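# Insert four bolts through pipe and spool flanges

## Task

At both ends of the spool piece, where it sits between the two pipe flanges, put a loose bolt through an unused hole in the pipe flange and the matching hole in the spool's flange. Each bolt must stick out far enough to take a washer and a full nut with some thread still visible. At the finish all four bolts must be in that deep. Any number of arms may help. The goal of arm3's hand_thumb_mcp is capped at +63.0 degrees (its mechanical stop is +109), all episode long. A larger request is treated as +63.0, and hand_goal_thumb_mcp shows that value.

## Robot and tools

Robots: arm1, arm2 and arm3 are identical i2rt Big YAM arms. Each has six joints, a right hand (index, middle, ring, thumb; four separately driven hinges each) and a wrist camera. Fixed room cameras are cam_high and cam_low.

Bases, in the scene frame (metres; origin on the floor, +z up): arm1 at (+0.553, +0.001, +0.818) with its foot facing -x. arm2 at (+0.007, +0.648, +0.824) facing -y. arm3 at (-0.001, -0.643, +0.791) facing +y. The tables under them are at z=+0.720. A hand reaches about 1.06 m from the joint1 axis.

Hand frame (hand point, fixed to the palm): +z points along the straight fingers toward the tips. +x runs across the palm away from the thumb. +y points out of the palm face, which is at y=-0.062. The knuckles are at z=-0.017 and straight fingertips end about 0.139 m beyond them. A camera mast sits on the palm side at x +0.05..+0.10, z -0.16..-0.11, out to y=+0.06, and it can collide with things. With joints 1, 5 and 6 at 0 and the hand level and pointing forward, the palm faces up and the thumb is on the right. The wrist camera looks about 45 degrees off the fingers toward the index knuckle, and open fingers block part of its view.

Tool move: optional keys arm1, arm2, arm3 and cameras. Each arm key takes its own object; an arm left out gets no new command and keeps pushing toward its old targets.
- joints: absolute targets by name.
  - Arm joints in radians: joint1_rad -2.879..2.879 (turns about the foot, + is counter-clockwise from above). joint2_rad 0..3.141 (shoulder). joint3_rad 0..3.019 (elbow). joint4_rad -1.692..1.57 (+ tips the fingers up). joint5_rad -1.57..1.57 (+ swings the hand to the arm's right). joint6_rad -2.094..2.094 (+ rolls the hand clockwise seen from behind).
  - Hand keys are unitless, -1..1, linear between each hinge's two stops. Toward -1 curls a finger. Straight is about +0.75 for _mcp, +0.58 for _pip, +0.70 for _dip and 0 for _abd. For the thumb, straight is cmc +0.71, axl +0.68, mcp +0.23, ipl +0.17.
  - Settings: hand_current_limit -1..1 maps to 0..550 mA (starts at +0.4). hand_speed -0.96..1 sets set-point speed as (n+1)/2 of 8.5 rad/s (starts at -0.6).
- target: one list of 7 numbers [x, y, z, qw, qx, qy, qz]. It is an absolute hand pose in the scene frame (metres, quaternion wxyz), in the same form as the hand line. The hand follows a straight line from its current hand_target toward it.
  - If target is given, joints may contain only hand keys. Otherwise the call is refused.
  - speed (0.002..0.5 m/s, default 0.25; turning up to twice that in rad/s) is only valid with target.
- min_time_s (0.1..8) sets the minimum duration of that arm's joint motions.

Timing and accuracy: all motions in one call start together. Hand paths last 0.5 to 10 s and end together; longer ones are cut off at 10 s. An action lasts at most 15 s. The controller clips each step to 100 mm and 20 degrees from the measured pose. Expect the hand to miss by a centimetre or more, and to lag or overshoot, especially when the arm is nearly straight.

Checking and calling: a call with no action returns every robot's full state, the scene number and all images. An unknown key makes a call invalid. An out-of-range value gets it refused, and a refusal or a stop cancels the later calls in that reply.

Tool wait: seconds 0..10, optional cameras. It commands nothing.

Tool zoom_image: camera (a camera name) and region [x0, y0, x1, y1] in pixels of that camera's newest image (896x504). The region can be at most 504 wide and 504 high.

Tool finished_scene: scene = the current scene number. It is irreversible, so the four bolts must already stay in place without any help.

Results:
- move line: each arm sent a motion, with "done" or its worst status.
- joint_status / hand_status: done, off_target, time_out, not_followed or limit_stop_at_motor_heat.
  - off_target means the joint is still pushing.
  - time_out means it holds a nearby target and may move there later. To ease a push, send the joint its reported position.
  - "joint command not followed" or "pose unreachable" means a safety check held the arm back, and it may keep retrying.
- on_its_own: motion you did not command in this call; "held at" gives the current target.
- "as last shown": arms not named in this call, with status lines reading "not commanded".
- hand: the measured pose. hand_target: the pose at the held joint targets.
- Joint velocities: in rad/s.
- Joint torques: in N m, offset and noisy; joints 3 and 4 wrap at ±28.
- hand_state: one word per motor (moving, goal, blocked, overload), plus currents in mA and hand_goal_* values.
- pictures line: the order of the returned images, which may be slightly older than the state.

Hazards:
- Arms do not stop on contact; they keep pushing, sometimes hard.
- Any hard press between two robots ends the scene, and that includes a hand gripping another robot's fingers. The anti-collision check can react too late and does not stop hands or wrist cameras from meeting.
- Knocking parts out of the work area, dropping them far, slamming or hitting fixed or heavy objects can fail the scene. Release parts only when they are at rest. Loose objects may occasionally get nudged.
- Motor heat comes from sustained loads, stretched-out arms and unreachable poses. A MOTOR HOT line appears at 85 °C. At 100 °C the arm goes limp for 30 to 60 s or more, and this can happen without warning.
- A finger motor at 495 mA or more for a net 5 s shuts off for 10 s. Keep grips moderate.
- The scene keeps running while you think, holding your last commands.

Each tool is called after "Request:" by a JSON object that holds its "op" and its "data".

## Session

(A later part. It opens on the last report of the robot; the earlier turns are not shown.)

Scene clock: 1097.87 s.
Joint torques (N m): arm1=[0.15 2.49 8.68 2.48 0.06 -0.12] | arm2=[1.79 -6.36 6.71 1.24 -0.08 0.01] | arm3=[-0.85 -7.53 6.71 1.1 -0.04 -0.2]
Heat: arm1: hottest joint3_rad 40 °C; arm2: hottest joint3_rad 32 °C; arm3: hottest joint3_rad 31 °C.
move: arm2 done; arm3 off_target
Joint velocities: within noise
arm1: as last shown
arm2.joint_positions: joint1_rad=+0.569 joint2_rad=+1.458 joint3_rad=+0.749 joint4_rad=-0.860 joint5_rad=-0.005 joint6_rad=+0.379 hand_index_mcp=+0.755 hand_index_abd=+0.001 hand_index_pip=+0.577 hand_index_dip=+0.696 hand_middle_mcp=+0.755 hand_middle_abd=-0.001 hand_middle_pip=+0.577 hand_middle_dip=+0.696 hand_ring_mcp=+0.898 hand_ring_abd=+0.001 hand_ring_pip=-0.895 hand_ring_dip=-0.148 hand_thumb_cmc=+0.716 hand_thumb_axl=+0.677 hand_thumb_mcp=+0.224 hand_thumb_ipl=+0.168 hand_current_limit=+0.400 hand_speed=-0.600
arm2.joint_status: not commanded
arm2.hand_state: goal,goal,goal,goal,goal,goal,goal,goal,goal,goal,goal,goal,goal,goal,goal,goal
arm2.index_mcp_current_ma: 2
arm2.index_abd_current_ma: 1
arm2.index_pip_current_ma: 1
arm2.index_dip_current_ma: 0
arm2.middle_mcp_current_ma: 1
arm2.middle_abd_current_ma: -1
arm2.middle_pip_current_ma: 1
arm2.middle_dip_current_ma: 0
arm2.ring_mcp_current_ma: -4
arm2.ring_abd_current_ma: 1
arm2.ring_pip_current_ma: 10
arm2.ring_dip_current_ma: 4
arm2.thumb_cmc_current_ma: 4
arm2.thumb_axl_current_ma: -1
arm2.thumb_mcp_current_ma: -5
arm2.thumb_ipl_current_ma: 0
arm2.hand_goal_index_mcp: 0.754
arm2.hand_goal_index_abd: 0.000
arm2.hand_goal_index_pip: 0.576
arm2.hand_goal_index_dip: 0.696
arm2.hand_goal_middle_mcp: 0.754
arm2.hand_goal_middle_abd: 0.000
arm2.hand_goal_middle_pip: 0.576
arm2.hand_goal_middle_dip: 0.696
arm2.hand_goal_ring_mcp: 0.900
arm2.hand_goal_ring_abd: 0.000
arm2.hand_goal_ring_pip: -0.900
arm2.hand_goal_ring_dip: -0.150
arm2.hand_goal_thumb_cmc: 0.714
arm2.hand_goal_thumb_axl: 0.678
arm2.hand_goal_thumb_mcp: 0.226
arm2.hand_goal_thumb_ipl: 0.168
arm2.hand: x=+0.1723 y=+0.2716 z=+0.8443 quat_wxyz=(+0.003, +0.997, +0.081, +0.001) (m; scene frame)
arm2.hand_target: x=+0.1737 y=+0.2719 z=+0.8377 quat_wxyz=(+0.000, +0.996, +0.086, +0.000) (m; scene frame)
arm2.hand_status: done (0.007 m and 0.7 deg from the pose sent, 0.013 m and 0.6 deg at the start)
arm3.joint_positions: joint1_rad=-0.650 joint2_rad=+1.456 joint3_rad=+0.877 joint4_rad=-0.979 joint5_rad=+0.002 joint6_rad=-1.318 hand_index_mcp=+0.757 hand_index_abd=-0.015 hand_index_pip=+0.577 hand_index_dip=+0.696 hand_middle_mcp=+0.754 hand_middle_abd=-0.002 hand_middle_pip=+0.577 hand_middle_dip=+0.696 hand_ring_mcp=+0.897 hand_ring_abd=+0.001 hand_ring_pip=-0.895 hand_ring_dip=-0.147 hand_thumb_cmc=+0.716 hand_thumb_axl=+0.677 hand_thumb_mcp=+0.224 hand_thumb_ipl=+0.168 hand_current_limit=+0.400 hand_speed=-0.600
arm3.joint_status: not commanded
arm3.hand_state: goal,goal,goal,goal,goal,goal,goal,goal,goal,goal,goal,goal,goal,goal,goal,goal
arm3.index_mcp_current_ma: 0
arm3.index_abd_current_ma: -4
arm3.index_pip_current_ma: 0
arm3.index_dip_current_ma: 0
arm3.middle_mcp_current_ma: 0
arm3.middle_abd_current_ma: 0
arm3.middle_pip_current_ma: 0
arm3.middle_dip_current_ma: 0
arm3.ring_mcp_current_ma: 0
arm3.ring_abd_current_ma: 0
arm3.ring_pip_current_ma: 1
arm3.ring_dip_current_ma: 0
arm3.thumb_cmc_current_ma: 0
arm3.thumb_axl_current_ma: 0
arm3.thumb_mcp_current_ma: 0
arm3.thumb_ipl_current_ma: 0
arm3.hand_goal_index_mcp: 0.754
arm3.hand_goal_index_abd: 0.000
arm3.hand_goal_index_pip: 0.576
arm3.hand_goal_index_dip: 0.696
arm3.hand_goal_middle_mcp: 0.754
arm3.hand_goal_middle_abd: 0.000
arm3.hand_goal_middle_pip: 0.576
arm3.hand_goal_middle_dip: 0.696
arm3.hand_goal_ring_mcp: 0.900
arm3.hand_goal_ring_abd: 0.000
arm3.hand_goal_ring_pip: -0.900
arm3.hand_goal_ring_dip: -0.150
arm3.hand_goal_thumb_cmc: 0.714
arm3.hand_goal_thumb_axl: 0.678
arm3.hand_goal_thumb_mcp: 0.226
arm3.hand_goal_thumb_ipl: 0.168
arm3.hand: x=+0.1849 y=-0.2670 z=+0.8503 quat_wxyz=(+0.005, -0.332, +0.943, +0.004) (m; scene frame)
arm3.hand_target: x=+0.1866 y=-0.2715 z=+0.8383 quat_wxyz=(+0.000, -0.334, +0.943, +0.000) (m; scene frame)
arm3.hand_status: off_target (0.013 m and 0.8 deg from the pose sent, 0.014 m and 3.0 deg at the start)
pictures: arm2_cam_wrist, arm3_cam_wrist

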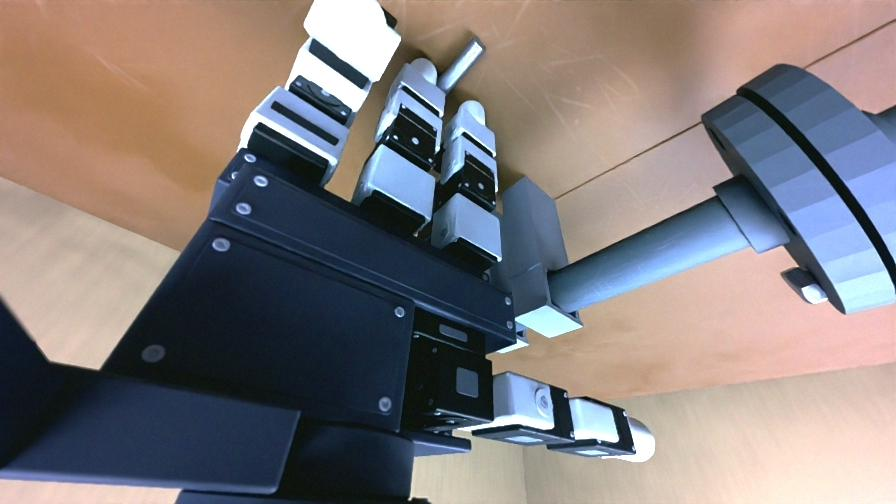

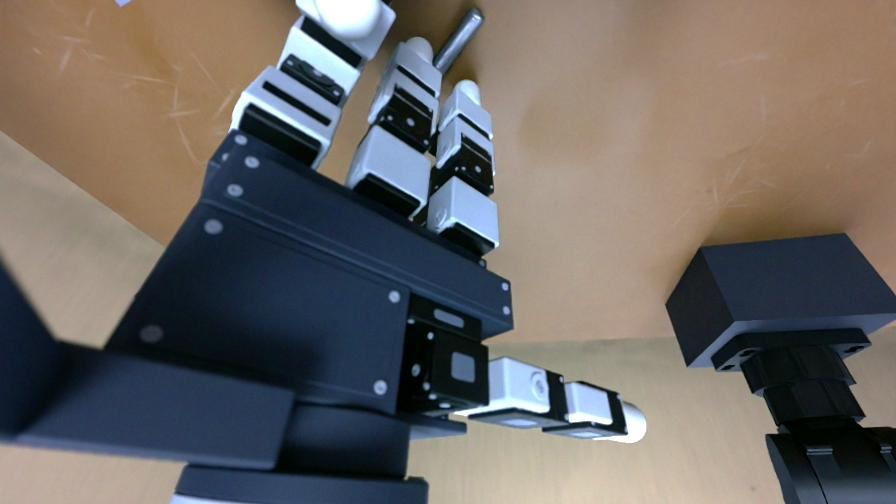

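Request:
{"op": "move", "data": {"arm2": {"joints":{"hand_index_abd":-0.2,"hand_middle_abd":0.2,"hand_speed":-0.85}}, "arm3": {"joints":{"hand_index_abd":-0.2,"hand_middle_abd":0.2,"hand_speed":-0.85}}, "cameras": ["arm2_cam_wrist","arm3_cam_wrist"]}}

Request:
{"op": "zoom_image", "data": {"camera": "arm2_cam_wrist", "region": [390, 0, 530, 120]}}

Request:
{"op": "zoom_image", "data": {"camera": "arm3_cam_wrist", "region": [390, 0, 530, 120]}}

Scene clock: 1125.73 s.
Joint torques (N m): arm1=[0.15 2.43 8.68 2.47 0.06 -0.12] | arm2=[1.79 -6.42 6.71 1.21 -0.08 0.01] | arm3=[-0.85 -7.65 6.72 0.73 -0.07 -0.19]
Heat: arm1: hottest joint3_rad 40 °C; arm2: hottest joint3_rad 31 °C; arm3: hottest joint3_rad 31 °C.
move: arm2 off_target; arm3 off_target
Joint velocities: within noise
arm1: as last shown
arm2.joint_positions: joint1_rad=+0.569 joint2_rad=+1.458 joint3_rad=+0.749 joint4_rad=-0.860 joint5_rad=-0.005 joint6_rad=+0.379 hand_index_mcp=+0.755 hand_index_abd=-0.071 hand_index_pip=+0.577 hand_index_dip=+0.696 hand_middle_mcp=+0.755 hand_middle_abd=+0.084 hand_middle_pip=+0.577 hand_middle_dip=+0.696 hand_ring_mcp=+0.898 hand_ring_abd=+0.001 hand_ring_pip=-0.895 hand_ring_dip=-0.148 hand_thumb_cmc=+0.716 hand_thumb_axl=+0.677 hand_thumb_mcp=+0.224 hand_thumb_ipl=+0.168 hand_current_limit=+0.400 hand_speed=-0.850
arm2.joint_status: hand_index_abd off_target (ended at -0.071, target -0.200); hand_middle_abd off_target (ended at +0.084, target +0.200); the others done
arm2.hand_state: goal,blocked,goal,goal,goal,blocked,goal,goal,goal,goal,goal,goal,goal,goal,goal,goal
arm2.index_mcp_current_ma: 1
arm2.index_abd_current_ma: 385
arm2.index_pip_current_ma: 1
arm2.index_dip_current_ma: 0
arm2.middle_mcp_current_ma: 1
arm2.middle_abd_current_ma: -385
arm2.middle_pip_current_ma: 1
arm2.middle_dip_current_ma: 0
arm2.ring_mcp_current_ma: -4
arm2.ring_abd_current_ma: 1
arm2.ring_pip_current_ma: 10
arm2.ring_dip_current_ma: 4
arm2.thumb_cmc_current_ma: 4
arm2.thumb_axl_current_ma: -1
arm2.thumb_mcp_current_ma: -5
arm2.thumb_ipl_current_ma: 0
arm2.hand_goal_index_mcp: 0.754
arm2.hand_goal_index_abd: -0.200
arm2.hand_goal_index_pip: 0.576
arm2.hand_goal_index_dip: 0.696
arm2.hand_goal_middle_mcp: 0.754
arm2.hand_goal_middle_abd: 0.200
arm2.hand_goal_middle_pip: 0.576
arm2.hand_goal_middle_dip: 0.696
arm2.hand_goal_ring_mcp: 0.900
arm2.hand_goal_ring_abd: 0.000
arm2.hand_goal_ring_pip: -0.900
arm2.hand_goal_ring_dip: -0.150
arm2.hand_goal_thumb_cmc: 0.714
arm2.hand_goal_thumb_axl: 0.678
arm2.hand_goal_thumb_mcp: 0.226
arm2.hand_goal_thumb_ipl: 0.168
arm2.hand: x=+0.1724 y=+0.2715 z=+0.8443 quat_wxyz=(+0.004, +0.997, +0.081, +0.001) (m; scene frame)
arm2.hand_target: x=+0.1737 y=+0.2719 z=+0.8377 quat_wxyz=(+0.000, +0.996, +0.086, +0.000) (m; scene frame)
arm2.hand_status: not commanded
arm3.joint_positions: joint1_rad=-0.650 joint2_rad=+1.457 joint3_rad=+0.877 joint4_rad=-0.969 joint5_rad=+0.003 joint6_rad=-1.319 hand_index_mcp=+0.755 hand_index_abd=-0.066 hand_index_pip=+0.577 hand_index_dip=+0.696 hand_middle_mcp=+0.744 hand_middle_abd=+0.090 hand_middle_pip=+0.572 hand_middle_dip=+0.695 hand_ring_mcp=+0.897 hand_ring_abd=+0.001 hand_ring_pip=-0.895 hand_ring_dip=-0.147 hand_thumb_cmc=+0.716 hand_thumb_axl=+0.677 hand_thumb_mcp=+0.224 hand_thumb_ipl=+0.168 hand_current_limit=+0.400 hand_speed=-0.850
arm3.joint_status: hand_index_abd off_target (ended at -0.066, target -0.200); hand_middle_abd off_target (ended at +0.090, target +0.200); the others done
arm3.hand_state: goal,blocked,goal,goal,goal,blocked,goal,goal,goal,goal,goal,goal,goal,goal,goal,goal
arm3.index_mcp_current_ma: 0
arm3.index_abd_current_ma: 230
arm3.index_pip_current_ma: 0
arm3.index_dip_current_ma: 0
arm3.middle_mcp_current_ma: -3
arm3.middle_abd_current_ma: -161
arm3.middle_pip_current_ma: 0
arm3.middle_dip_current_ma: 0
arm3.ring_mcp_current_ma: 0
arm3.ring_abd_current_ma: 0
arm3.ring_pip_current_ma: 1
arm3.ring_dip_current_ma: 0
arm3.thumb_cmc_current_ma: 0
arm3.thumb_axl_current_ma: 0
arm3.thumb_mcp_current_ma: 0
arm3.thumb_ipl_current_ma: 0
arm3.hand_goal_index_mcp: 0.754
arm3.hand_goal_index_abd: -0.200
arm3.hand_goal_index_pip: 0.576
arm3.hand_goal_index_dip: 0.696
arm3.hand_goal_middle_mcp: 0.754
arm3.hand_goal_middle_abd: 0.200
arm3.hand_goal_middle_pip: 0.576
arm3.hand_goal_middle_dip: 0.696
arm3.hand_goal_ring_mcp: 0.900
arm3.hand_goal_ring_abd: 0.000
arm3.hand_goal_ring_pip: -0.900
arm3.hand_goal_ring_dip: -0.150
arm3.hand_goal_thumb_cmc: 0.714
arm3.hand_goal_thumb_axl: 0.678
arm3.hand_goal_thumb_mcp: 0.226
arm3.hand_goal_thumb_ipl: 0.168
arm3.hand: x=+0.1862 y=-0.2652 z=+0.8504 quat_wxyz=(+0.009, -0.333, +0.943, +0.006) (m; scene frame)
arm3.hand_target: x=+0.1865 y=-0.2714 z=+0.8384 quat_wxyz=(+0.000, -0.334, +0.943, +0.000) (m; scene frame)
arm3.hand_status: not commanded
pictures: arm2_cam_wrist, arm3_cam_wrist

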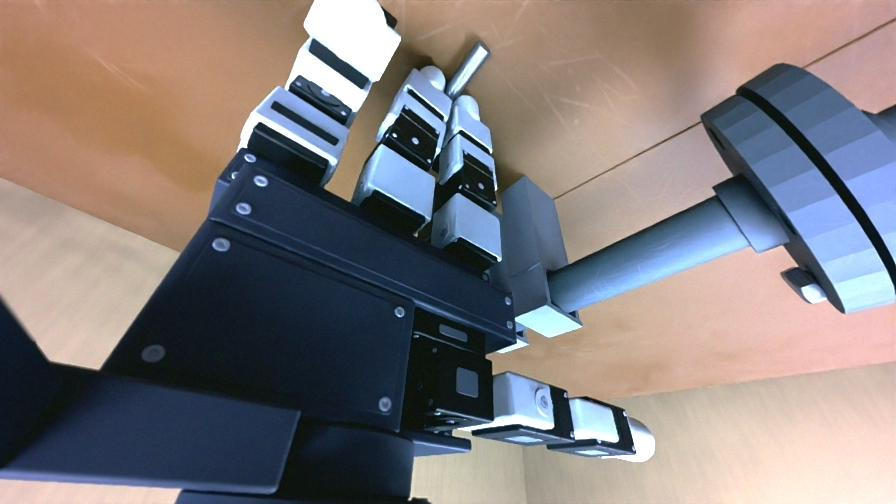

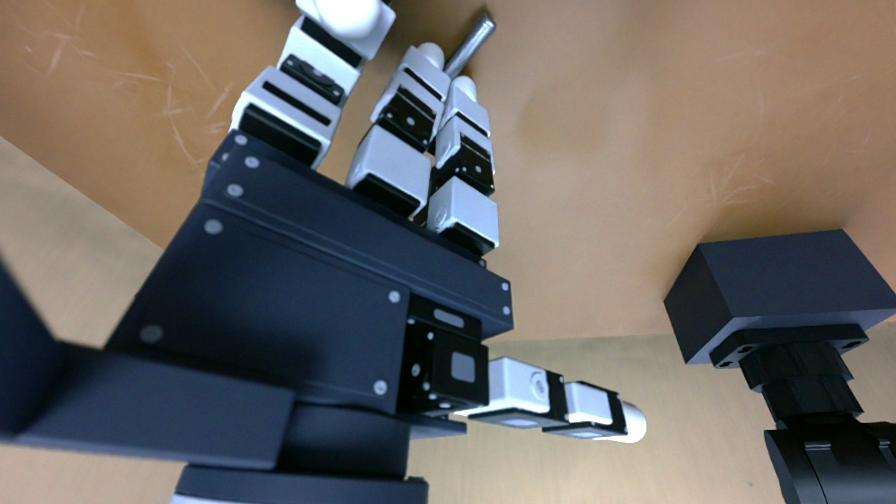

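Scaled by 3.600.

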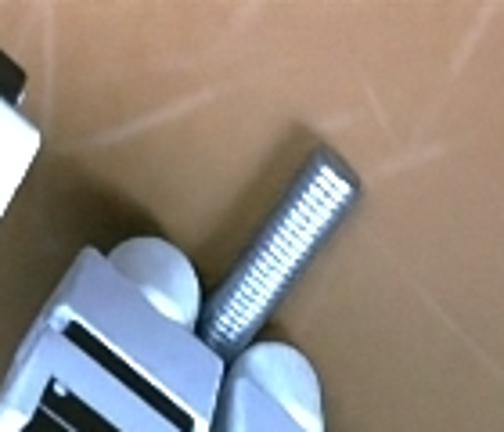

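Scaled by 3.600.

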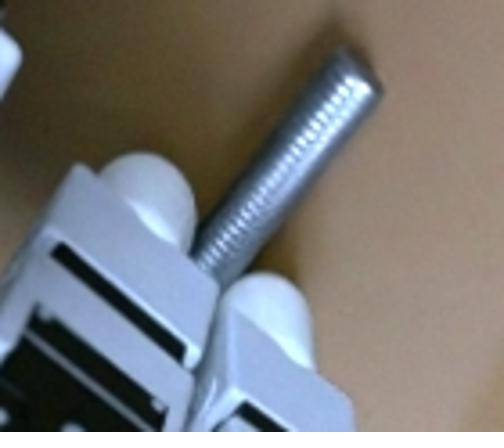

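Request:
{"op": "move", "data": {"arm2": {"target":[0.1738,0.2718,0.868,0,0.9963,0.0859,0],"speed":0.05}, "arm3": {"target":[0.1868,-0.2712,0.868,0,-0.3338,0.9426,0],"speed":0.05}, "cameras": ["cam_high","arm2_cam_wrist","arm3_cam_wrist"]}}

Request:
{"op": "zoom_image", "data": {"camera": "arm2_cam_wrist", "region": [390, 0, 530, 120]}}

Request:
{"op": "zoom_image", "data": {"camera": "arm3_cam_wrist", "region": [390, 0, 530, 120]}}

Scene clock: 1140.87 s.
Joint torques (N m): arm1=[0.15 2.49 8.66 2.48 0.06 -0.12] | arm2=[1.73 -8.18 9.84 0.16 -0.07 0.01] | arm3=[-0.85 -10.7 10.19 -0.35 -0.05 -0.19]
Heat: arm1: hottest joint3_rad 40 °C; arm2: hottest joint3_rad 31 °C; arm3: hottest joint3_rad 31 °C.
move: arm2 off_target; arm3 off_target
Joint velocities: within noise
arm1: as last shown
arm2.joint_positions: joint1_rad=+0.569 joint2_rad=+1.427 joint3_rad=+0.749 joint4_rad=-0.937 joint5_rad=-0.005 joint6_rad=+0.379 hand_index_mcp=+0.752 hand_index_abd=-0.071 hand_index_pip=+0.575 hand_index_dip=+0.696 hand_middle_mcp=+0.750 hand_middle_abd=+0.084 hand_middle_pip=+0.575 hand_middle_dip=+0.696 hand_ring_mcp=+0.898 hand_ring_abd=+0.001 hand_ring_pip=-0.895 hand_ring_dip=-0.148 hand_thumb_cmc=+0.716 hand_thumb_axl=+0.677 hand_thumb_mcp=+0.224 hand_thumb_ipl=+0.168 hand_current_limit=+0.400 hand_speed=-0.850
arm2.joint_status: not commanded
arm2.hand_state: goal,blocked,goal,goal,goal,blocked,goal,goal,goal,goal,goal,goal,goal,goal,goal,goal
arm2.index_mcp_current_ma: -4
arm2.index_abd_current_ma: 385
arm2.index_pip_current_ma: -1
arm2.index_dip_current_ma: 0
arm2.middle_mcp_current_ma: -7
arm2.middle_abd_current_ma: -385
arm2.middle_pip_current_ma: -1
arm2.middle_dip_current_ma: 0
arm2.ring_mcp_current_ma: -4
arm2.ring_abd_current_ma: 1
arm2.ring_pip_current_ma: 10
arm2.ring_dip_current_ma: 4
arm2.thumb_cmc_current_ma: 4
arm2.thumb_axl_current_ma: -1
arm2.thumb_mcp_current_ma: -5
arm2.thumb_ipl_current_ma: 0
arm2.hand_goal_index_mcp: 0.754
arm2.hand_goal_index_abd: -0.200
arm2.hand_goal_index_pip: 0.576
arm2.hand_goal_index_dip: 0.696
arm2.hand_goal_middle_mcp: 0.754
arm2.hand_goal_middle_abd: 0.200
arm2.hand_goal_middle_pip: 0.576
arm2.hand_goal_middle_dip: 0.696
arm2.hand_goal_ring_mcp: 0.900
arm2.hand_goal_ring_abd: 0.000
arm2.hand_goal_ring_pip: -0.900
arm2.hand_goal_ring_dip: -0.150
arm2.hand_goal_thumb_cmc: 0.714
arm2.hand_goal_thumb_axl: 0.678
arm2.hand_goal_thumb_mcp: 0.226
arm2.hand_goal_thumb_ipl: 0.168
arm2.hand: x=+0.1643 y=+0.2851 z=+0.8510 quat_wxyz=(-0.017, +0.997, +0.081, -0.009) (m; scene frame)
arm2.hand_target: x=+0.1735 y=+0.2722 z=+0.8681 quat_wxyz=(+0.000, +0.996, +0.086, +0.000) (m; scene frame)
arm2.hand_status: off_target (0.024 m and 2.3 deg from the pose sent, 0.024 m and 0.7 deg at the start)
arm3.joint_positions: joint1_rad=-0.650 joint2_rad=+1.451 joint3_rad=+0.877 joint4_rad=-1.033 joint5_rad=+0.003 joint6_rad=-1.319 hand_index_mcp=+0.759 hand_index_abd=-0.066 hand_index_pip=+0.578 hand_index_dip=+0.696 hand_middle_mcp=+0.743 hand_middle_abd=+0.093 hand_middle_pip=+0.571 hand_middle_dip=+0.695 hand_ring_mcp=+0.897 hand_ring_abd=+0.001 hand_ring_pip=-0.895 hand_ring_dip=-0.147 hand_thumb_cmc=+0.716 hand_thumb_axl=+0.677 hand_thumb_mcp=+0.224 hand_thumb_ipl=+0.168 hand_current_limit=+0.400 hand_speed=-0.850
arm3.joint_status: not commanded
arm3.hand_state: goal,blocked,goal,goal,goal,blocked,goal,goal,goal,goal,goal,goal,goal,goal,goal,goal
arm3.index_mcp_current_ma: 1
arm3.index_abd_current_ma: 230
arm3.index_pip_current_ma: 0
arm3.index_dip_current_ma: 0
arm3.middle_mcp_current_ma: -4
arm3.middle_abd_current_ma: -152
arm3.middle_pip_current_ma: -1
arm3.middle_dip_current_ma: 0
arm3.ring_mcp_current_ma: 0
arm3.ring_abd_current_ma: 0
arm3.ring_pip_current_ma: 1
arm3.ring_dip_current_ma: 0
arm3.thumb_cmc_current_ma: 0
arm3.thumb_axl_current_ma: 0
arm3.thumb_mcp_current_ma: 0
arm3.thumb_ipl_current_ma: 0
arm3.hand_goal_index_mcp: 0.754
arm3.hand_goal_index_abd: -0.200
arm3.hand_goal_index_pip: 0.576
arm3.hand_goal_index_dip: 0.696
arm3.hand_goal_middle_mcp: 0.754
arm3.hand_goal_middle_abd: 0.200
arm3.hand_goal_middle_pip: 0.576
arm3.hand_goal_middle_dip: 0.696
arm3.hand_goal_ring_mcp: 0.900
arm3.hand_goal_ring_abd: 0.000
arm3.hand_goal_ring_pip: -0.900
arm3.hand_goal_ring_dip: -0.150
arm3.hand_goal_thumb_cmc: 0.714
arm3.hand_goal_thumb_axl: 0.678
arm3.hand_goal_thumb_mcp: 0.226
arm3.hand_goal_thumb_ipl: 0.168
arm3.hand: x=+0.1770 y=-0.2776 z=+0.8501 quat_wxyz=(-0.015, -0.333, +0.943, -0.010) (m; scene frame)
arm3.hand_target: x=+0.1865 y=-0.2714 z=+0.8678 quat_wxyz=(+0.000, -0.334, +0.943, +0.000) (m; scene frame)
arm3.hand_status: off_target (0.021 m and 2.0 deg from the pose sent, 0.019 m and 1.3 deg at the start)
pictures: arm2_cam_wrist, arm3_cam_wrist, cam_high

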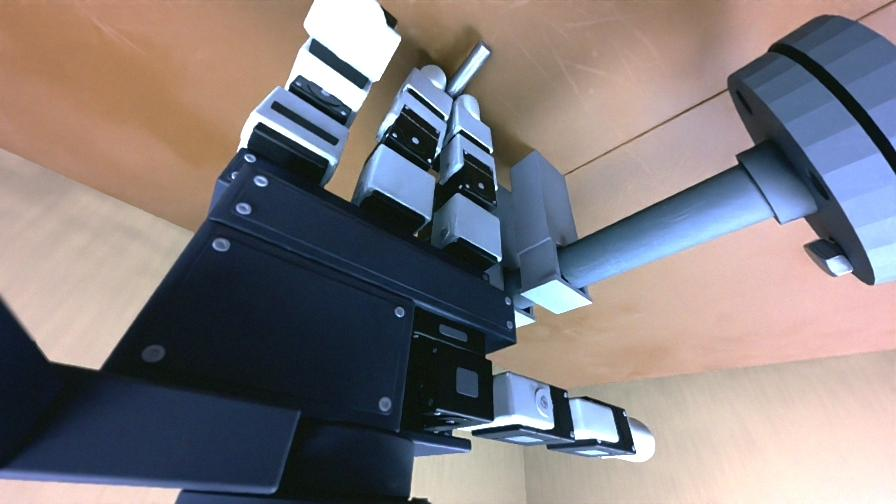

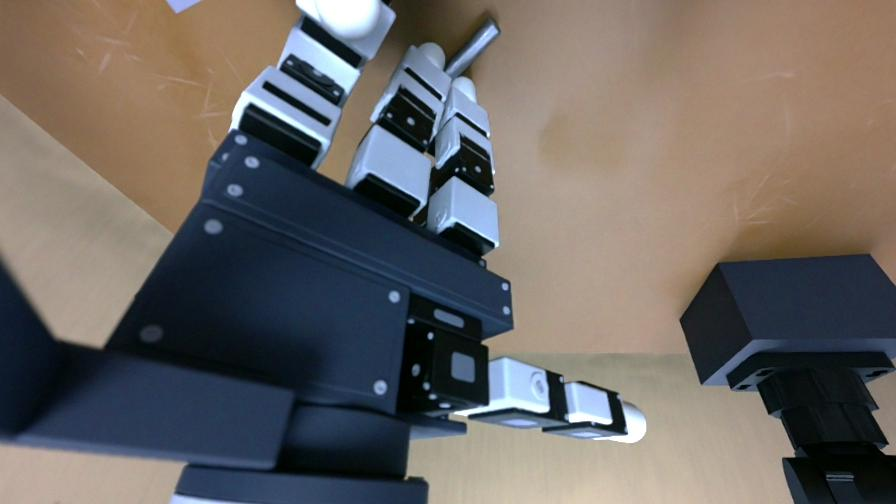

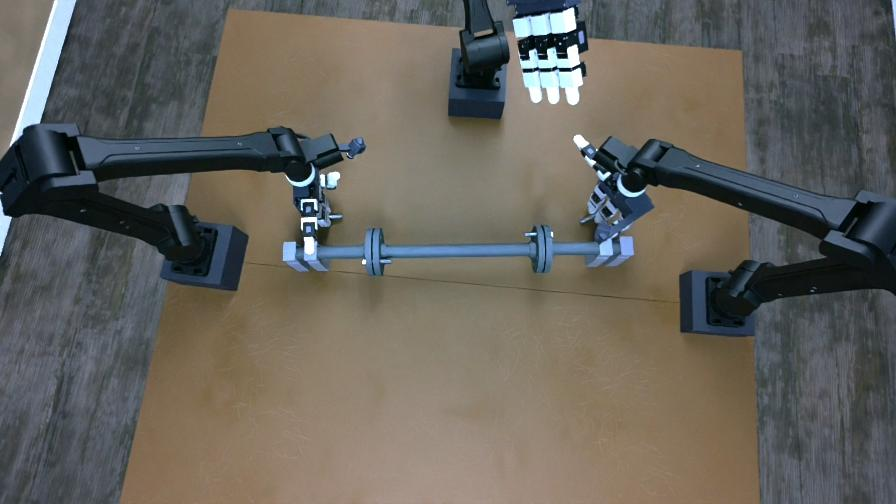

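Scaled by 3.600.

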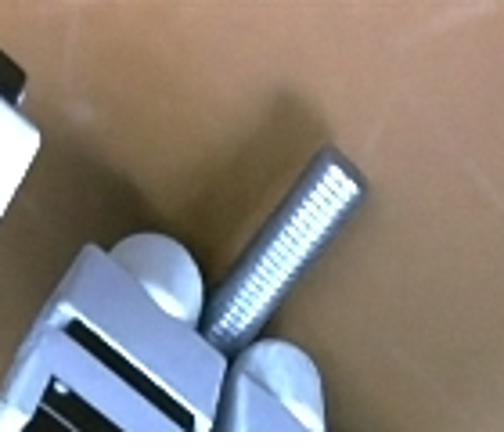

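Scaled by 3.600.

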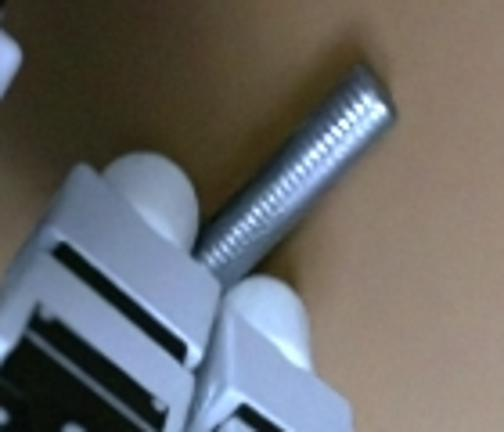

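Request:
{"op": "move", "data": {"arm2": {"target":[0.1738,0.2718,0.93,0,0.9963,0.0859,0],"speed":0.1}, "arm3": {"target":[0.1868,-0.2712,0.93,0,-0.3338,0.9426,0],"speed":0.1}, "cameras": ["arm2_cam_wrist","arm3_cam_wrist"]}}

Request:
{"op": "zoom_image", "data": {"camera": "arm2_cam_wrist", "region": [390, 0, 530, 120]}}

Request:
{"op": "zoom_image", "data": {"camera": "arm3_cam_wrist", "region": [390, 0, 530, 120]}}

Scene clock: 1154.67 s.
Joint torques (N m): arm1=[0.15 2.49 8.68 2.48 0.06 -0.12] | arm2=[1.67 -7.47 11.3 0.14 -0.07 0] | arm3=[-0.73 -9.93 12.77 -0.36 -0.16 -0.19]
Heat: arm1: hottest joint3_rad 40 °C; arm2: hottest joint3_rad 32 °C; arm3: hottest joint3_rad 32 °C.
move: arm2 off_target; arm3 off_target
Joint velocities: within noise
arm1: as last shown
arm2.joint_positions: joint1_rad=+0.569 joint2_rad=+1.327 joint3_rad=+0.837 joint4_rad=-1.129 joint5_rad=-0.005 joint6_rad=+0.379 hand_index_mcp=+0.752 hand_index_abd=-0.071 hand_index_pip=+0.575 hand_index_dip=+0.696 hand_middle_mcp=+0.750 hand_middle_abd=+0.084 hand_middle_pip=+0.575 hand_middle_dip=+0.696 hand_ring_mcp=+0.898 hand_ring_abd=+0.001 hand_ring_pip=-0.895 hand_ring_dip=-0.148 hand_thumb_cmc=+0.716 hand_thumb_axl=+0.677 hand_thumb_mcp=+0.224 hand_thumb_ipl=+0.168 hand_current_limit=+0.400 hand_speed=-0.850
arm2.joint_status: not commanded
arm2.hand_state: goal,blocked,goal,goal,goal,blocked,goal,goal,goal,goal,goal,goal,goal,goal,goal,goal
arm2.index_mcp_current_ma: -3
arm2.index_abd_current_ma: 385
arm2.index_pip_current_ma: -1
arm2.index_dip_current_ma: 0
arm2.middle_mcp_current_ma: -7
arm2.middle_abd_current_ma: -385
arm2.middle_pip_current_ma: -1
arm2.middle_dip_current_ma: 0
arm2.ring_mcp_current_ma: -4
arm2.ring_abd_current_ma: 1
arm2.ring_pip_current_ma: 10
arm2.ring_dip_current_ma: 4
arm2.thumb_cmc_current_ma: 4
arm2.thumb_axl_current_ma: -1
arm2.thumb_mcp_current_ma: -6
arm2.thumb_ipl_current_ma: 0
arm2.hand_goal_index_mcp: 0.754
arm2.hand_goal_index_abd: -0.200
arm2.hand_goal_index_pip: 0.576
arm2.hand_goal_index_dip: 0.696
arm2.hand_goal_middle_mcp: 0.754
arm2.hand_goal_middle_abd: 0.200
arm2.hand_goal_middle_pip: 0.576
arm2.hand_goal_middle_dip: 0.696
arm2.hand_goal_ring_mcp: 0.900
arm2.hand_goal_ring_abd: 0.000
arm2.hand_goal_ring_pip: -0.900
arm2.hand_goal_ring_dip: -0.150
arm2.hand_goal_thumb_cmc: 0.714
arm2.hand_goal_thumb_axl: 0.678
arm2.hand_goal_thumb_mcp: 0.226
arm2.hand_goal_thumb_ipl: 0.168
arm2.hand: x=+0.1645 y=+0.2854 z=+0.9099 quat_wxyz=(-0.019, +0.997, +0.081, -0.010) (m; scene frame)
arm2.hand_target: x=+0.1734 y=+0.2724 z=+0.9301 quat_wxyz=(+0.000, +0.996, +0.086, +0.000) (m; scene frame)
arm2.hand_status: off_target (0.026 m and 2.5 deg from the pose sent, 0.081 m and 2.3 deg at the start)
arm3.joint_positions: joint1_rad=-0.651 joint2_rad=+1.370 joint3_rad=+0.958 joint4_rad=-1.214 joint5_rad=+0.006 joint6_rad=-1.319 hand_index_mcp=+0.760 hand_index_abd=-0.066 hand_index_pip=+0.579 hand_index_dip=+0.696 hand_middle_mcp=+0.743 hand_middle_abd=+0.093 hand_middle_pip=+0.571 hand_middle_dip=+0.695 hand_ring_mcp=+0.903 hand_ring_abd=+0.001 hand_ring_pip=-0.892 hand_ring_dip=-0.147 hand_thumb_cmc=+0.716 hand_thumb_axl=+0.677 hand_thumb_mcp=+0.223 hand_thumb_ipl=+0.168 hand_current_limit=+0.400 hand_speed=-0.850
arm3.joint_status: not commanded
arm3.hand_state: goal,blocked,goal,goal,goal,blocked,goal,goal,goal,goal,goal,goal,goal,goal,goal,goal
arm3.index_mcp_current_ma: 1
arm3.index_abd_current_ma: 230
arm3.index_pip_current_ma: 0
arm3.index_dip_current_ma: 0
arm3.middle_mcp_current_ma: -4
arm3.middle_abd_current_ma: -152
arm3.middle_pip_current_ma: -1
arm3.middle_dip_current_ma: 0
arm3.ring_mcp_current_ma: 0
arm3.ring_abd_current_ma: 0
arm3.ring_pip_current_ma: 2
arm3.ring_dip_current_ma: 0
arm3.thumb_cmc_current_ma: 0
arm3.thumb_axl_current_ma: 0
arm3.thumb_mcp_current_ma: 0
arm3.thumb_ipl_current_ma: 0
arm3.hand_goal_index_mcp: 0.754
arm3.hand_goal_index_abd: -0.200
arm3.hand_goal_index_pip: 0.576
arm3.hand_goal_index_dip: 0.696
arm3.hand_goal_middle_mcp: 0.754
arm3.hand_goal_middle_abd: 0.200
arm3.hand_goal_middle_pip: 0.576
arm3.hand_goal_middle_dip: 0.696
arm3.hand_goal_ring_mcp: 0.900
arm3.hand_goal_ring_abd: 0.000
arm3.hand_goal_ring_pip: -0.900
arm3.hand_goal_ring_dip: -0.150
arm3.hand_goal_thumb_cmc: 0.714
arm3.hand_goal_thumb_axl: 0.678
arm3.hand_goal_thumb_mcp: 0.226
arm3.hand_goal_thumb_ipl: 0.168
arm3.hand: x=+0.1738 y=-0.2837 z=+0.9039 quat_wxyz=(-0.022, -0.332, +0.943, -0.017) (m; scene frame)
arm3.hand_target: x=+0.1861 y=-0.2720 z=+0.9299 quat_wxyz=(+0.000, -0.334, +0.943, +0.000) (m; scene frame)
arm3.hand_status: off_target (0.032 m and 3.2 deg from the pose sent, 0.081 m and 2.0 deg at the start)
pictures: arm2_cam_wrist, arm3_cam_wrist

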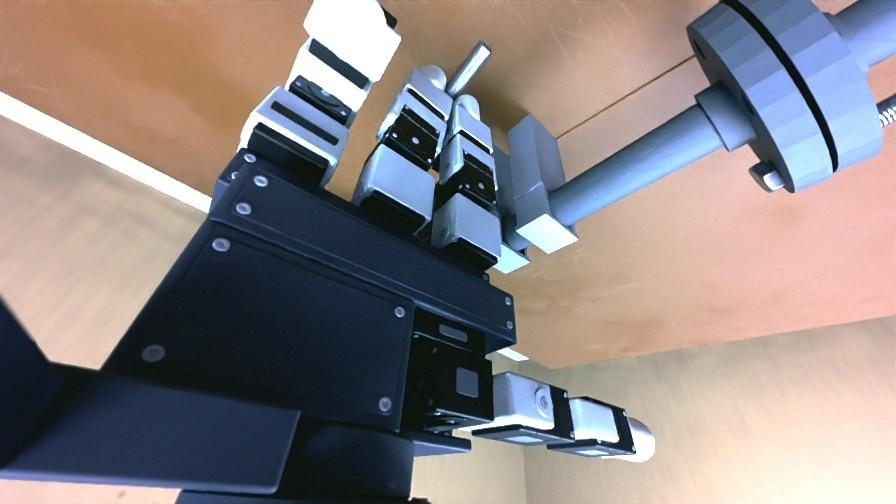

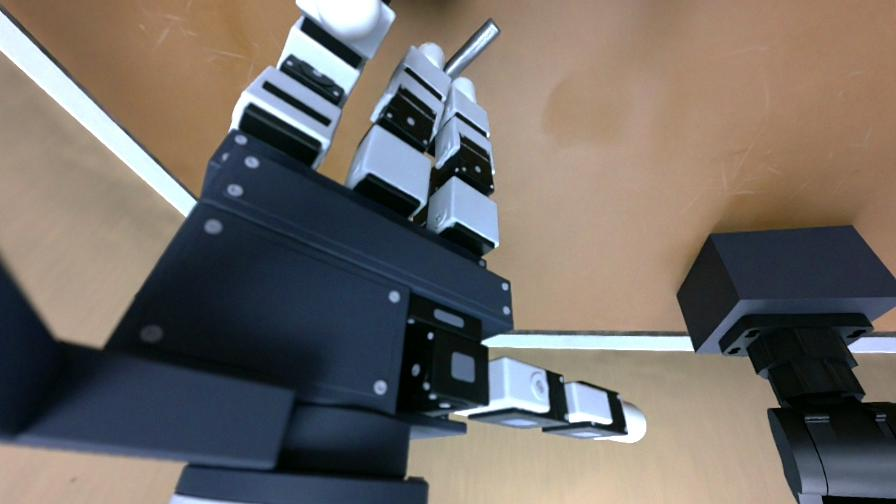

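Scaled by 3.600.

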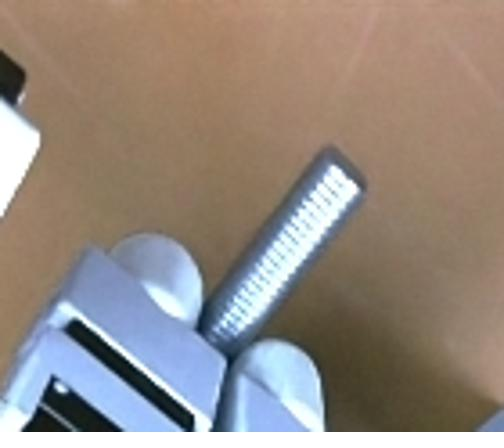

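Scaled by 3.600.

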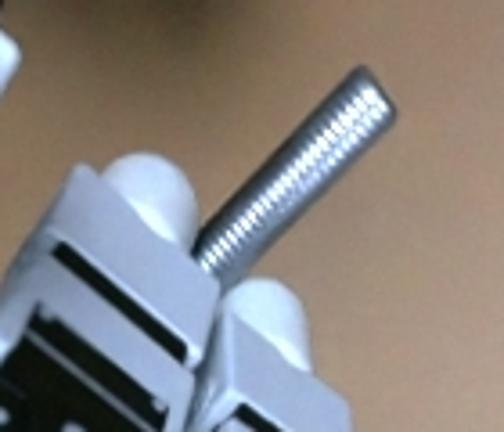

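Request:
{"op": "zoom_image", "data": {"camera": "arm2_cam_wrist", "region": [660, 0, 896, 200]}}

Request:
{"op": "zoom_image", "data": {"camera": "cam_high", "region": [270, 180, 400, 300]}}

Request:
{"op": "zoom_image", "data": {"camera": "cam_high", "region": [510, 180, 650, 300]}}

Scaled by 2.136.

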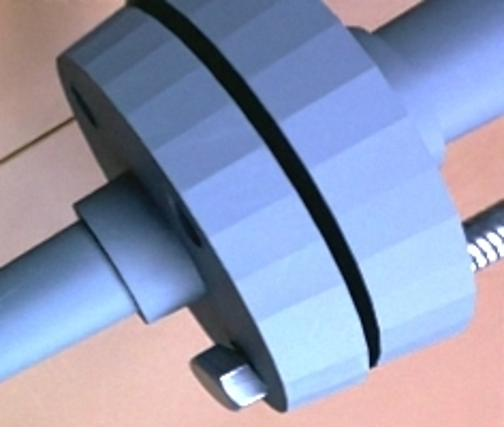

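This scene's latest camera images include none from cam_high. They are from: arm2_cam_wrist, arm3_cam_wrist. cam_high's image comes with the result of a call that names it in "cameras".

This scene's latest camera images include none from cam_high. They are from: arm2_cam_wrist, arm3_cam_wrist. cam_high's image comes with the result of a call that names it in "cameras".

Request:
{"op": "move", "data": {"cameras": ["cam_low","cam_high"]}}

Request:
{"op": "zoom_image", "data": {"camera": "cam_low", "region": [130, 130, 380, 330]}}

Request:
{"op": "zoom_image", "data": {"camera": "cam_low", "region": [480, 130, 730, 330]}}

Request:
{"op": "zoom_image", "data": {"camera": "cam_high", "region": [280, 190, 400, 290]}}

Request:
{"op": "zoom_image", "data": {"camera": "cam_high", "region": [510, 190, 640, 290]}}

Scene clock: 1265.20 s.
Joint torques (N m): arm1=[0.15 2.43 8.66 2.48 0.06 -0.12] | arm2=[1.67 -7.47 11.32 0.14 -0.07 0] | arm3=[-0.67 -9.99 12.77 -0.35 -0.16 -0.18]
Heat: arm1: hottest joint3_rad 41 °C; arm2: hottest joint3_rad 38 °C; arm3: hottest joint3_rad 38 °C.
Joint velocities: within noise
arm1.joint_positions: joint1_rad=+0.351 joint2_rad=+0.611 joint3_rad=+1.333 joint4_rad=-1.370 joint5_rad=-0.067 joint6_rad=+1.161 hand_index_mcp=+0.753 hand_index_abd=+0.000 hand_index_pip=+0.577 hand_index_dip=+0.696 hand_middle_mcp=+0.753 hand_middle_abd=+0.000 hand_middle_pip=+0.577 hand_middle_dip=+0.696 hand_ring_mcp=+0.753 hand_ring_abd=+0.000 hand_ring_pip=+0.577 hand_ring_dip=+0.696 hand_thumb_cmc=+0.714 hand_thumb_axl=+0.677 hand_thumb_mcp=+0.225 hand_thumb_ipl=+0.168 hand_current_limit=+0.400 hand_speed=-0.600
arm1.joint_status: not commanded
arm1.hand_state: goal,goal,goal,goal,goal,goal,goal,goal,goal,goal,goal,goal,goal,goal,goal,goal
arm1.index_mcp_current_ma: 0
arm1.index_abd_current_ma: 0
arm1.index_pip_current_ma: 0
arm1.index_dip_current_ma: 0
arm1.middle_mcp_current_ma: 0
arm1.middle_abd_current_ma: 0
arm1.middle_pip_current_ma: 0
arm1.middle_dip_current_ma: 0
arm1.ring_mcp_current_ma: 0
arm1.ring_abd_current_ma: 0
arm1.ring_pip_current_ma: 0
arm1.ring_dip_current_ma: 0
arm1.thumb_cmc_current_ma: 0
arm1.thumb_axl_current_ma: 0
arm1.thumb_mcp_current_ma: 0
arm1.thumb_ipl_current_ma: 0
arm1.hand_goal_index_mcp: 0.754
arm1.hand_goal_index_abd: 0.000
arm1.hand_goal_index_pip: 0.576
arm1.hand_goal_index_dip: 0.696
arm1.hand_goal_middle_mcp: 0.754
arm1.hand_goal_middle_abd: 0.000
arm1.hand_goal_middle_pip: 0.576
arm1.hand_goal_middle_dip: 0.696
arm1.hand_goal_ring_mcp: 0.754
arm1.hand_goal_ring_abd: 0.000
arm1.hand_goal_ring_pip: 0.576
arm1.hand_goal_ring_dip: 0.696
arm1.hand_goal_thumb_cmc: 0.714
arm1.hand_goal_thumb_axl: 0.678
arm1.hand_goal_thumb_mcp: 0.226
arm1.hand_goal_thumb_ipl: 0.168
arm1.hand: x=+0.2935 y=-0.0272 z=+1.3305 quat_wxyz=(+0.441, +0.361, -0.821, +0.019) (m; scene frame)
arm1.hand_target: x=+0.2953 y=-0.0266 z=+1.3425 quat_wxyz=(+0.453, +0.360, -0.816, +0.019) (m; scene frame)
arm1.hand_status: not commanded
arm2.joint_positions: joint1_rad=+0.569 joint2_rad=+1.327 joint3_rad=+0.837 joint4_rad=-1.129 joint5_rad=-0.005 joint6_rad=+0.379 hand_index_mcp=+0.752 hand_index_abd=-0.071 hand_index_pip=+0.575 hand_index_dip=+0.696 hand_middle_mcp=+0.750 hand_middle_abd=+0.084 hand_middle_pip=+0.575 hand_middle_dip=+0.696 hand_ring_mcp=+0.898 hand_ring_abd=+0.001 hand_ring_pip=-0.895 hand_ring_dip=-0.148 hand_thumb_cmc=+0.716 hand_thumb_axl=+0.677 hand_thumb_mcp=+0.224 hand_thumb_ipl=+0.168 hand_current_limit=+0.400 hand_speed=-0.850
arm2.joint_status: not commanded
arm2.hand_state: goal,blocked,goal,goal,goal,blocked,goal,goal,goal,goal,goal,goal,goal,goal,goal,goal
arm2.index_mcp_current_ma: -3
arm2.index_abd_current_ma: 385
arm2.index_pip_current_ma: -1
arm2.index_dip_current_ma: 0
arm2.middle_mcp_current_ma: -7
arm2.middle_abd_current_ma: -385
arm2.middle_pip_current_ma: -1
arm2.middle_dip_current_ma: 0
arm2.ring_mcp_current_ma: -4
arm2.ring_abd_current_ma: 1
arm2.ring_pip_current_ma: 10
arm2.ring_dip_current_ma: 4
arm2.thumb_cmc_current_ma: 4
arm2.thumb_axl_current_ma: -1
arm2.thumb_mcp_current_ma: -6
arm2.thumb_ipl_current_ma: 0
arm2.hand_goal_index_mcp: 0.754
arm2.hand_goal_index_abd: -0.200
arm2.hand_goal_index_pip: 0.576
arm2.hand_goal_index_dip: 0.696
arm2.hand_goal_middle_mcp: 0.754
arm2.hand_goal_middle_abd: 0.200
arm2.hand_goal_middle_pip: 0.576
arm2.hand_goal_middle_dip: 0.696
arm2.hand_goal_ring_mcp: 0.900
arm2.hand_goal_ring_abd: 0.000
arm2.hand_goal_ring_pip: -0.900
arm2.hand_goal_ring_dip: -0.150
arm2.hand_goal_thumb_cmc: 0.714
arm2.hand_goal_thumb_axl: 0.678
arm2.hand_goal_thumb_mcp: 0.226
arm2.hand_goal_thumb_ipl: 0.168
arm2.hand: x=+0.1645 y=+0.2854 z=+0.9099 quat_wxyz=(-0.019, +0.997, +0.081, -0.010) (m; scene frame)
arm2.hand_target: x=+0.1734 y=+0.2724 z=+0.9301 quat_wxyz=(+0.000, +0.996, +0.086, +0.000) (m; scene frame)
arm2.hand_status: off_target (0.026 m and 2.5 deg from the pose sent, 0.081 m and 2.3 deg at the start)
arm3.joint_positions: joint1_rad=-0.651 joint2_rad=+1.370 joint3_rad=+0.958 joint4_rad=-1.214 joint5_rad=+0.006 joint6_rad=-1.319 hand_index_mcp=+0.760 hand_index_abd=-0.066 hand_index_pip=+0.579 hand_index_dip=+0.696 hand_middle_mcp=+0.743 hand_middle_abd=+0.093 hand_middle_pip=+0.571 hand_middle_dip=+0.695 hand_ring_mcp=+0.903 hand_ring_abd=+0.001 hand_ring_pip=-0.892 hand_ring_dip=-0.147 hand_thumb_cmc=+0.716 hand_thumb_axl=+0.677 hand_thumb_mcp=+0.223 hand_thumb_ipl=+0.168 hand_current_limit=+0.400 hand_speed=-0.850
arm3.joint_status: not commanded
arm3.hand_state: goal,blocked,goal,goal,goal,blocked,goal,goal,goal,goal,goal,goal,goal,goal,goal,goal
arm3.index_mcp_current_ma: 1
arm3.index_abd_current_ma: 230
arm3.index_pip_current_ma: 0
arm3.index_dip_current_ma: 0
arm3.middle_mcp_current_ma: -4
arm3.middle_abd_current_ma: -152
arm3.middle_pip_current_ma: -1
arm3.middle_dip_current_ma: 0
arm3.ring_mcp_current_ma: 0
arm3.ring_abd_current_ma: 0
arm3.ring_pip_current_ma: 2
arm3.ring_dip_current_ma: 0
arm3.thumb_cmc_current_ma: 0
arm3.thumb_axl_current_ma: 0
arm3.thumb_mcp_current_ma: 0
arm3.thumb_ipl_current_ma: 0
arm3.hand_goal_index_mcp: 0.754
arm3.hand_goal_index_abd: -0.200
arm3.hand_goal_index_pip: 0.576
arm3.hand_goal_index_dip: 0.696
arm3.hand_goal_middle_mcp: 0.754
arm3.hand_goal_middle_abd: 0.200
arm3.hand_goal_middle_pip: 0.576
arm3.hand_goal_middle_dip: 0.696
arm3.hand_goal_ring_mcp: 0.900
arm3.hand_goal_ring_abd: 0.000
arm3.hand_goal_ring_pip: -0.900
arm3.hand_goal_ring_dip: -0.150
arm3.hand_goal_thumb_cmc: 0.714
arm3.hand_goal_thumb_axl: 0.678
arm3.hand_goal_thumb_mcp: 0.226
arm3.hand_goal_thumb_ipl: 0.168
arm3.hand: x=+0.1738 y=-0.2837 z=+0.9039 quat_wxyz=(-0.022, -0.332, +0.943, -0.017) (m; scene frame)
arm3.hand_target: x=+0.1861 y=-0.2720 z=+0.9299 quat_wxyz=(+0.000, -0.334, +0.943, +0.000) (m; scene frame)
arm3.hand_status: off_target (0.032 m and 3.2 deg from the pose sent, 0.081 m and 2.0 deg at the start)
pictures: cam_high, cam_low

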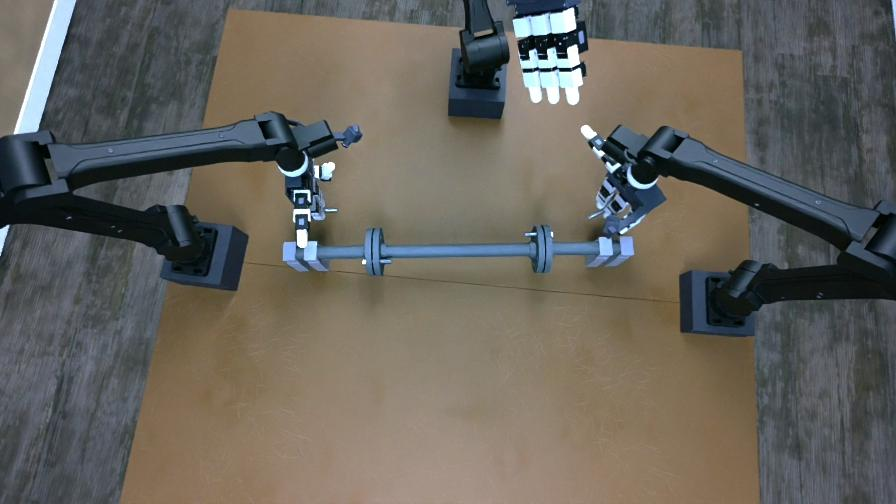

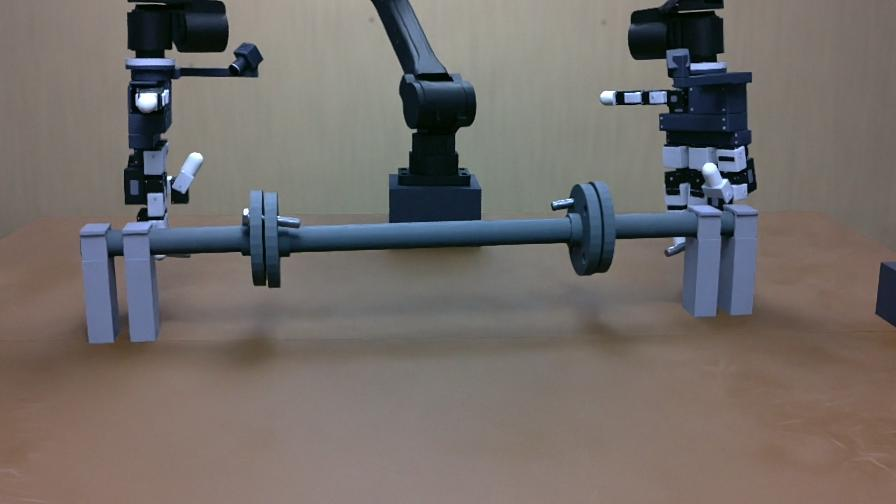

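Scaled by 2.016.

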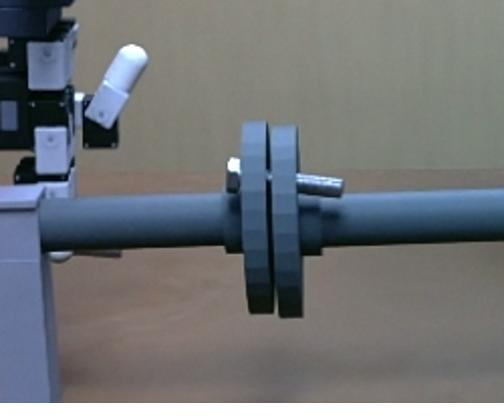

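Scaled by 2.016.

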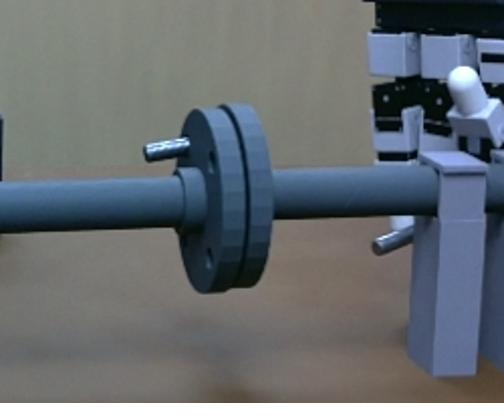

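Scaled by 4.200.

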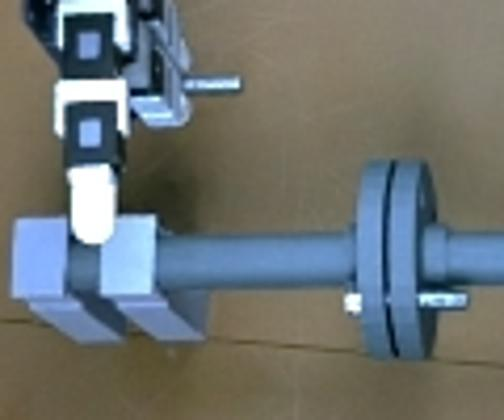

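Scaled by 3.877.

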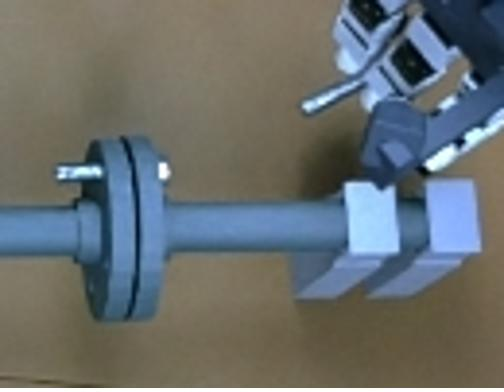

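Request:
{"op": "zoom_image", "data": {"camera": "cam_low", "region": [545, 170, 625, 285]}}

Request:
{"op": "zoom_image", "data": {"camera": "cam_low", "region": [235, 180, 315, 295]}}

Request:
{"op": "zoom_image", "data": {"camera": "cam_high", "region": [330, 220, 400, 280]}}

Request:
{"op": "zoom_image", "data": {"camera": "cam_high", "region": [515, 220, 585, 280]}}

Scaled by 4.383.

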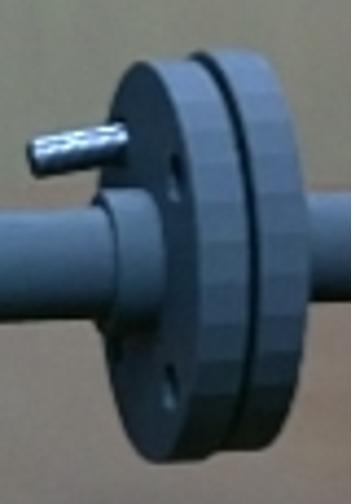

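Scaled by 4.383.

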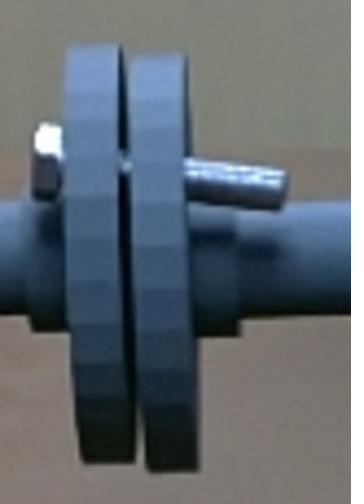

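Scaled by 7.200.

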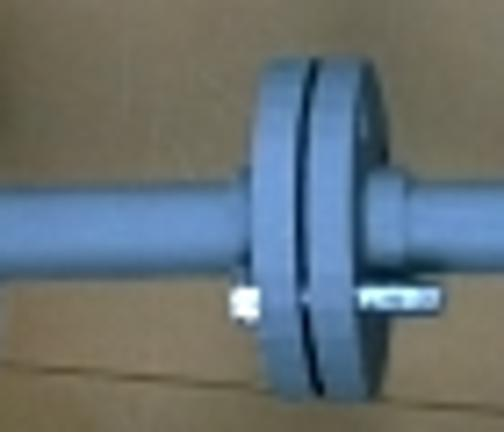

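Scaled by 7.200.

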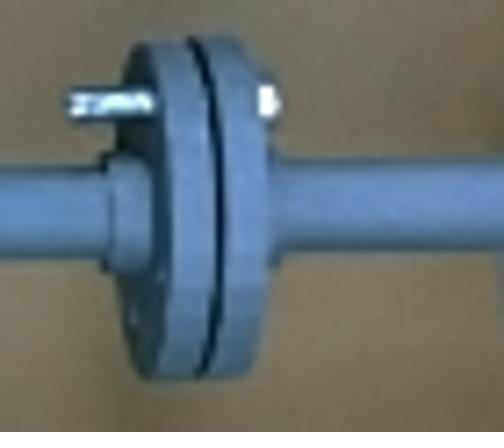

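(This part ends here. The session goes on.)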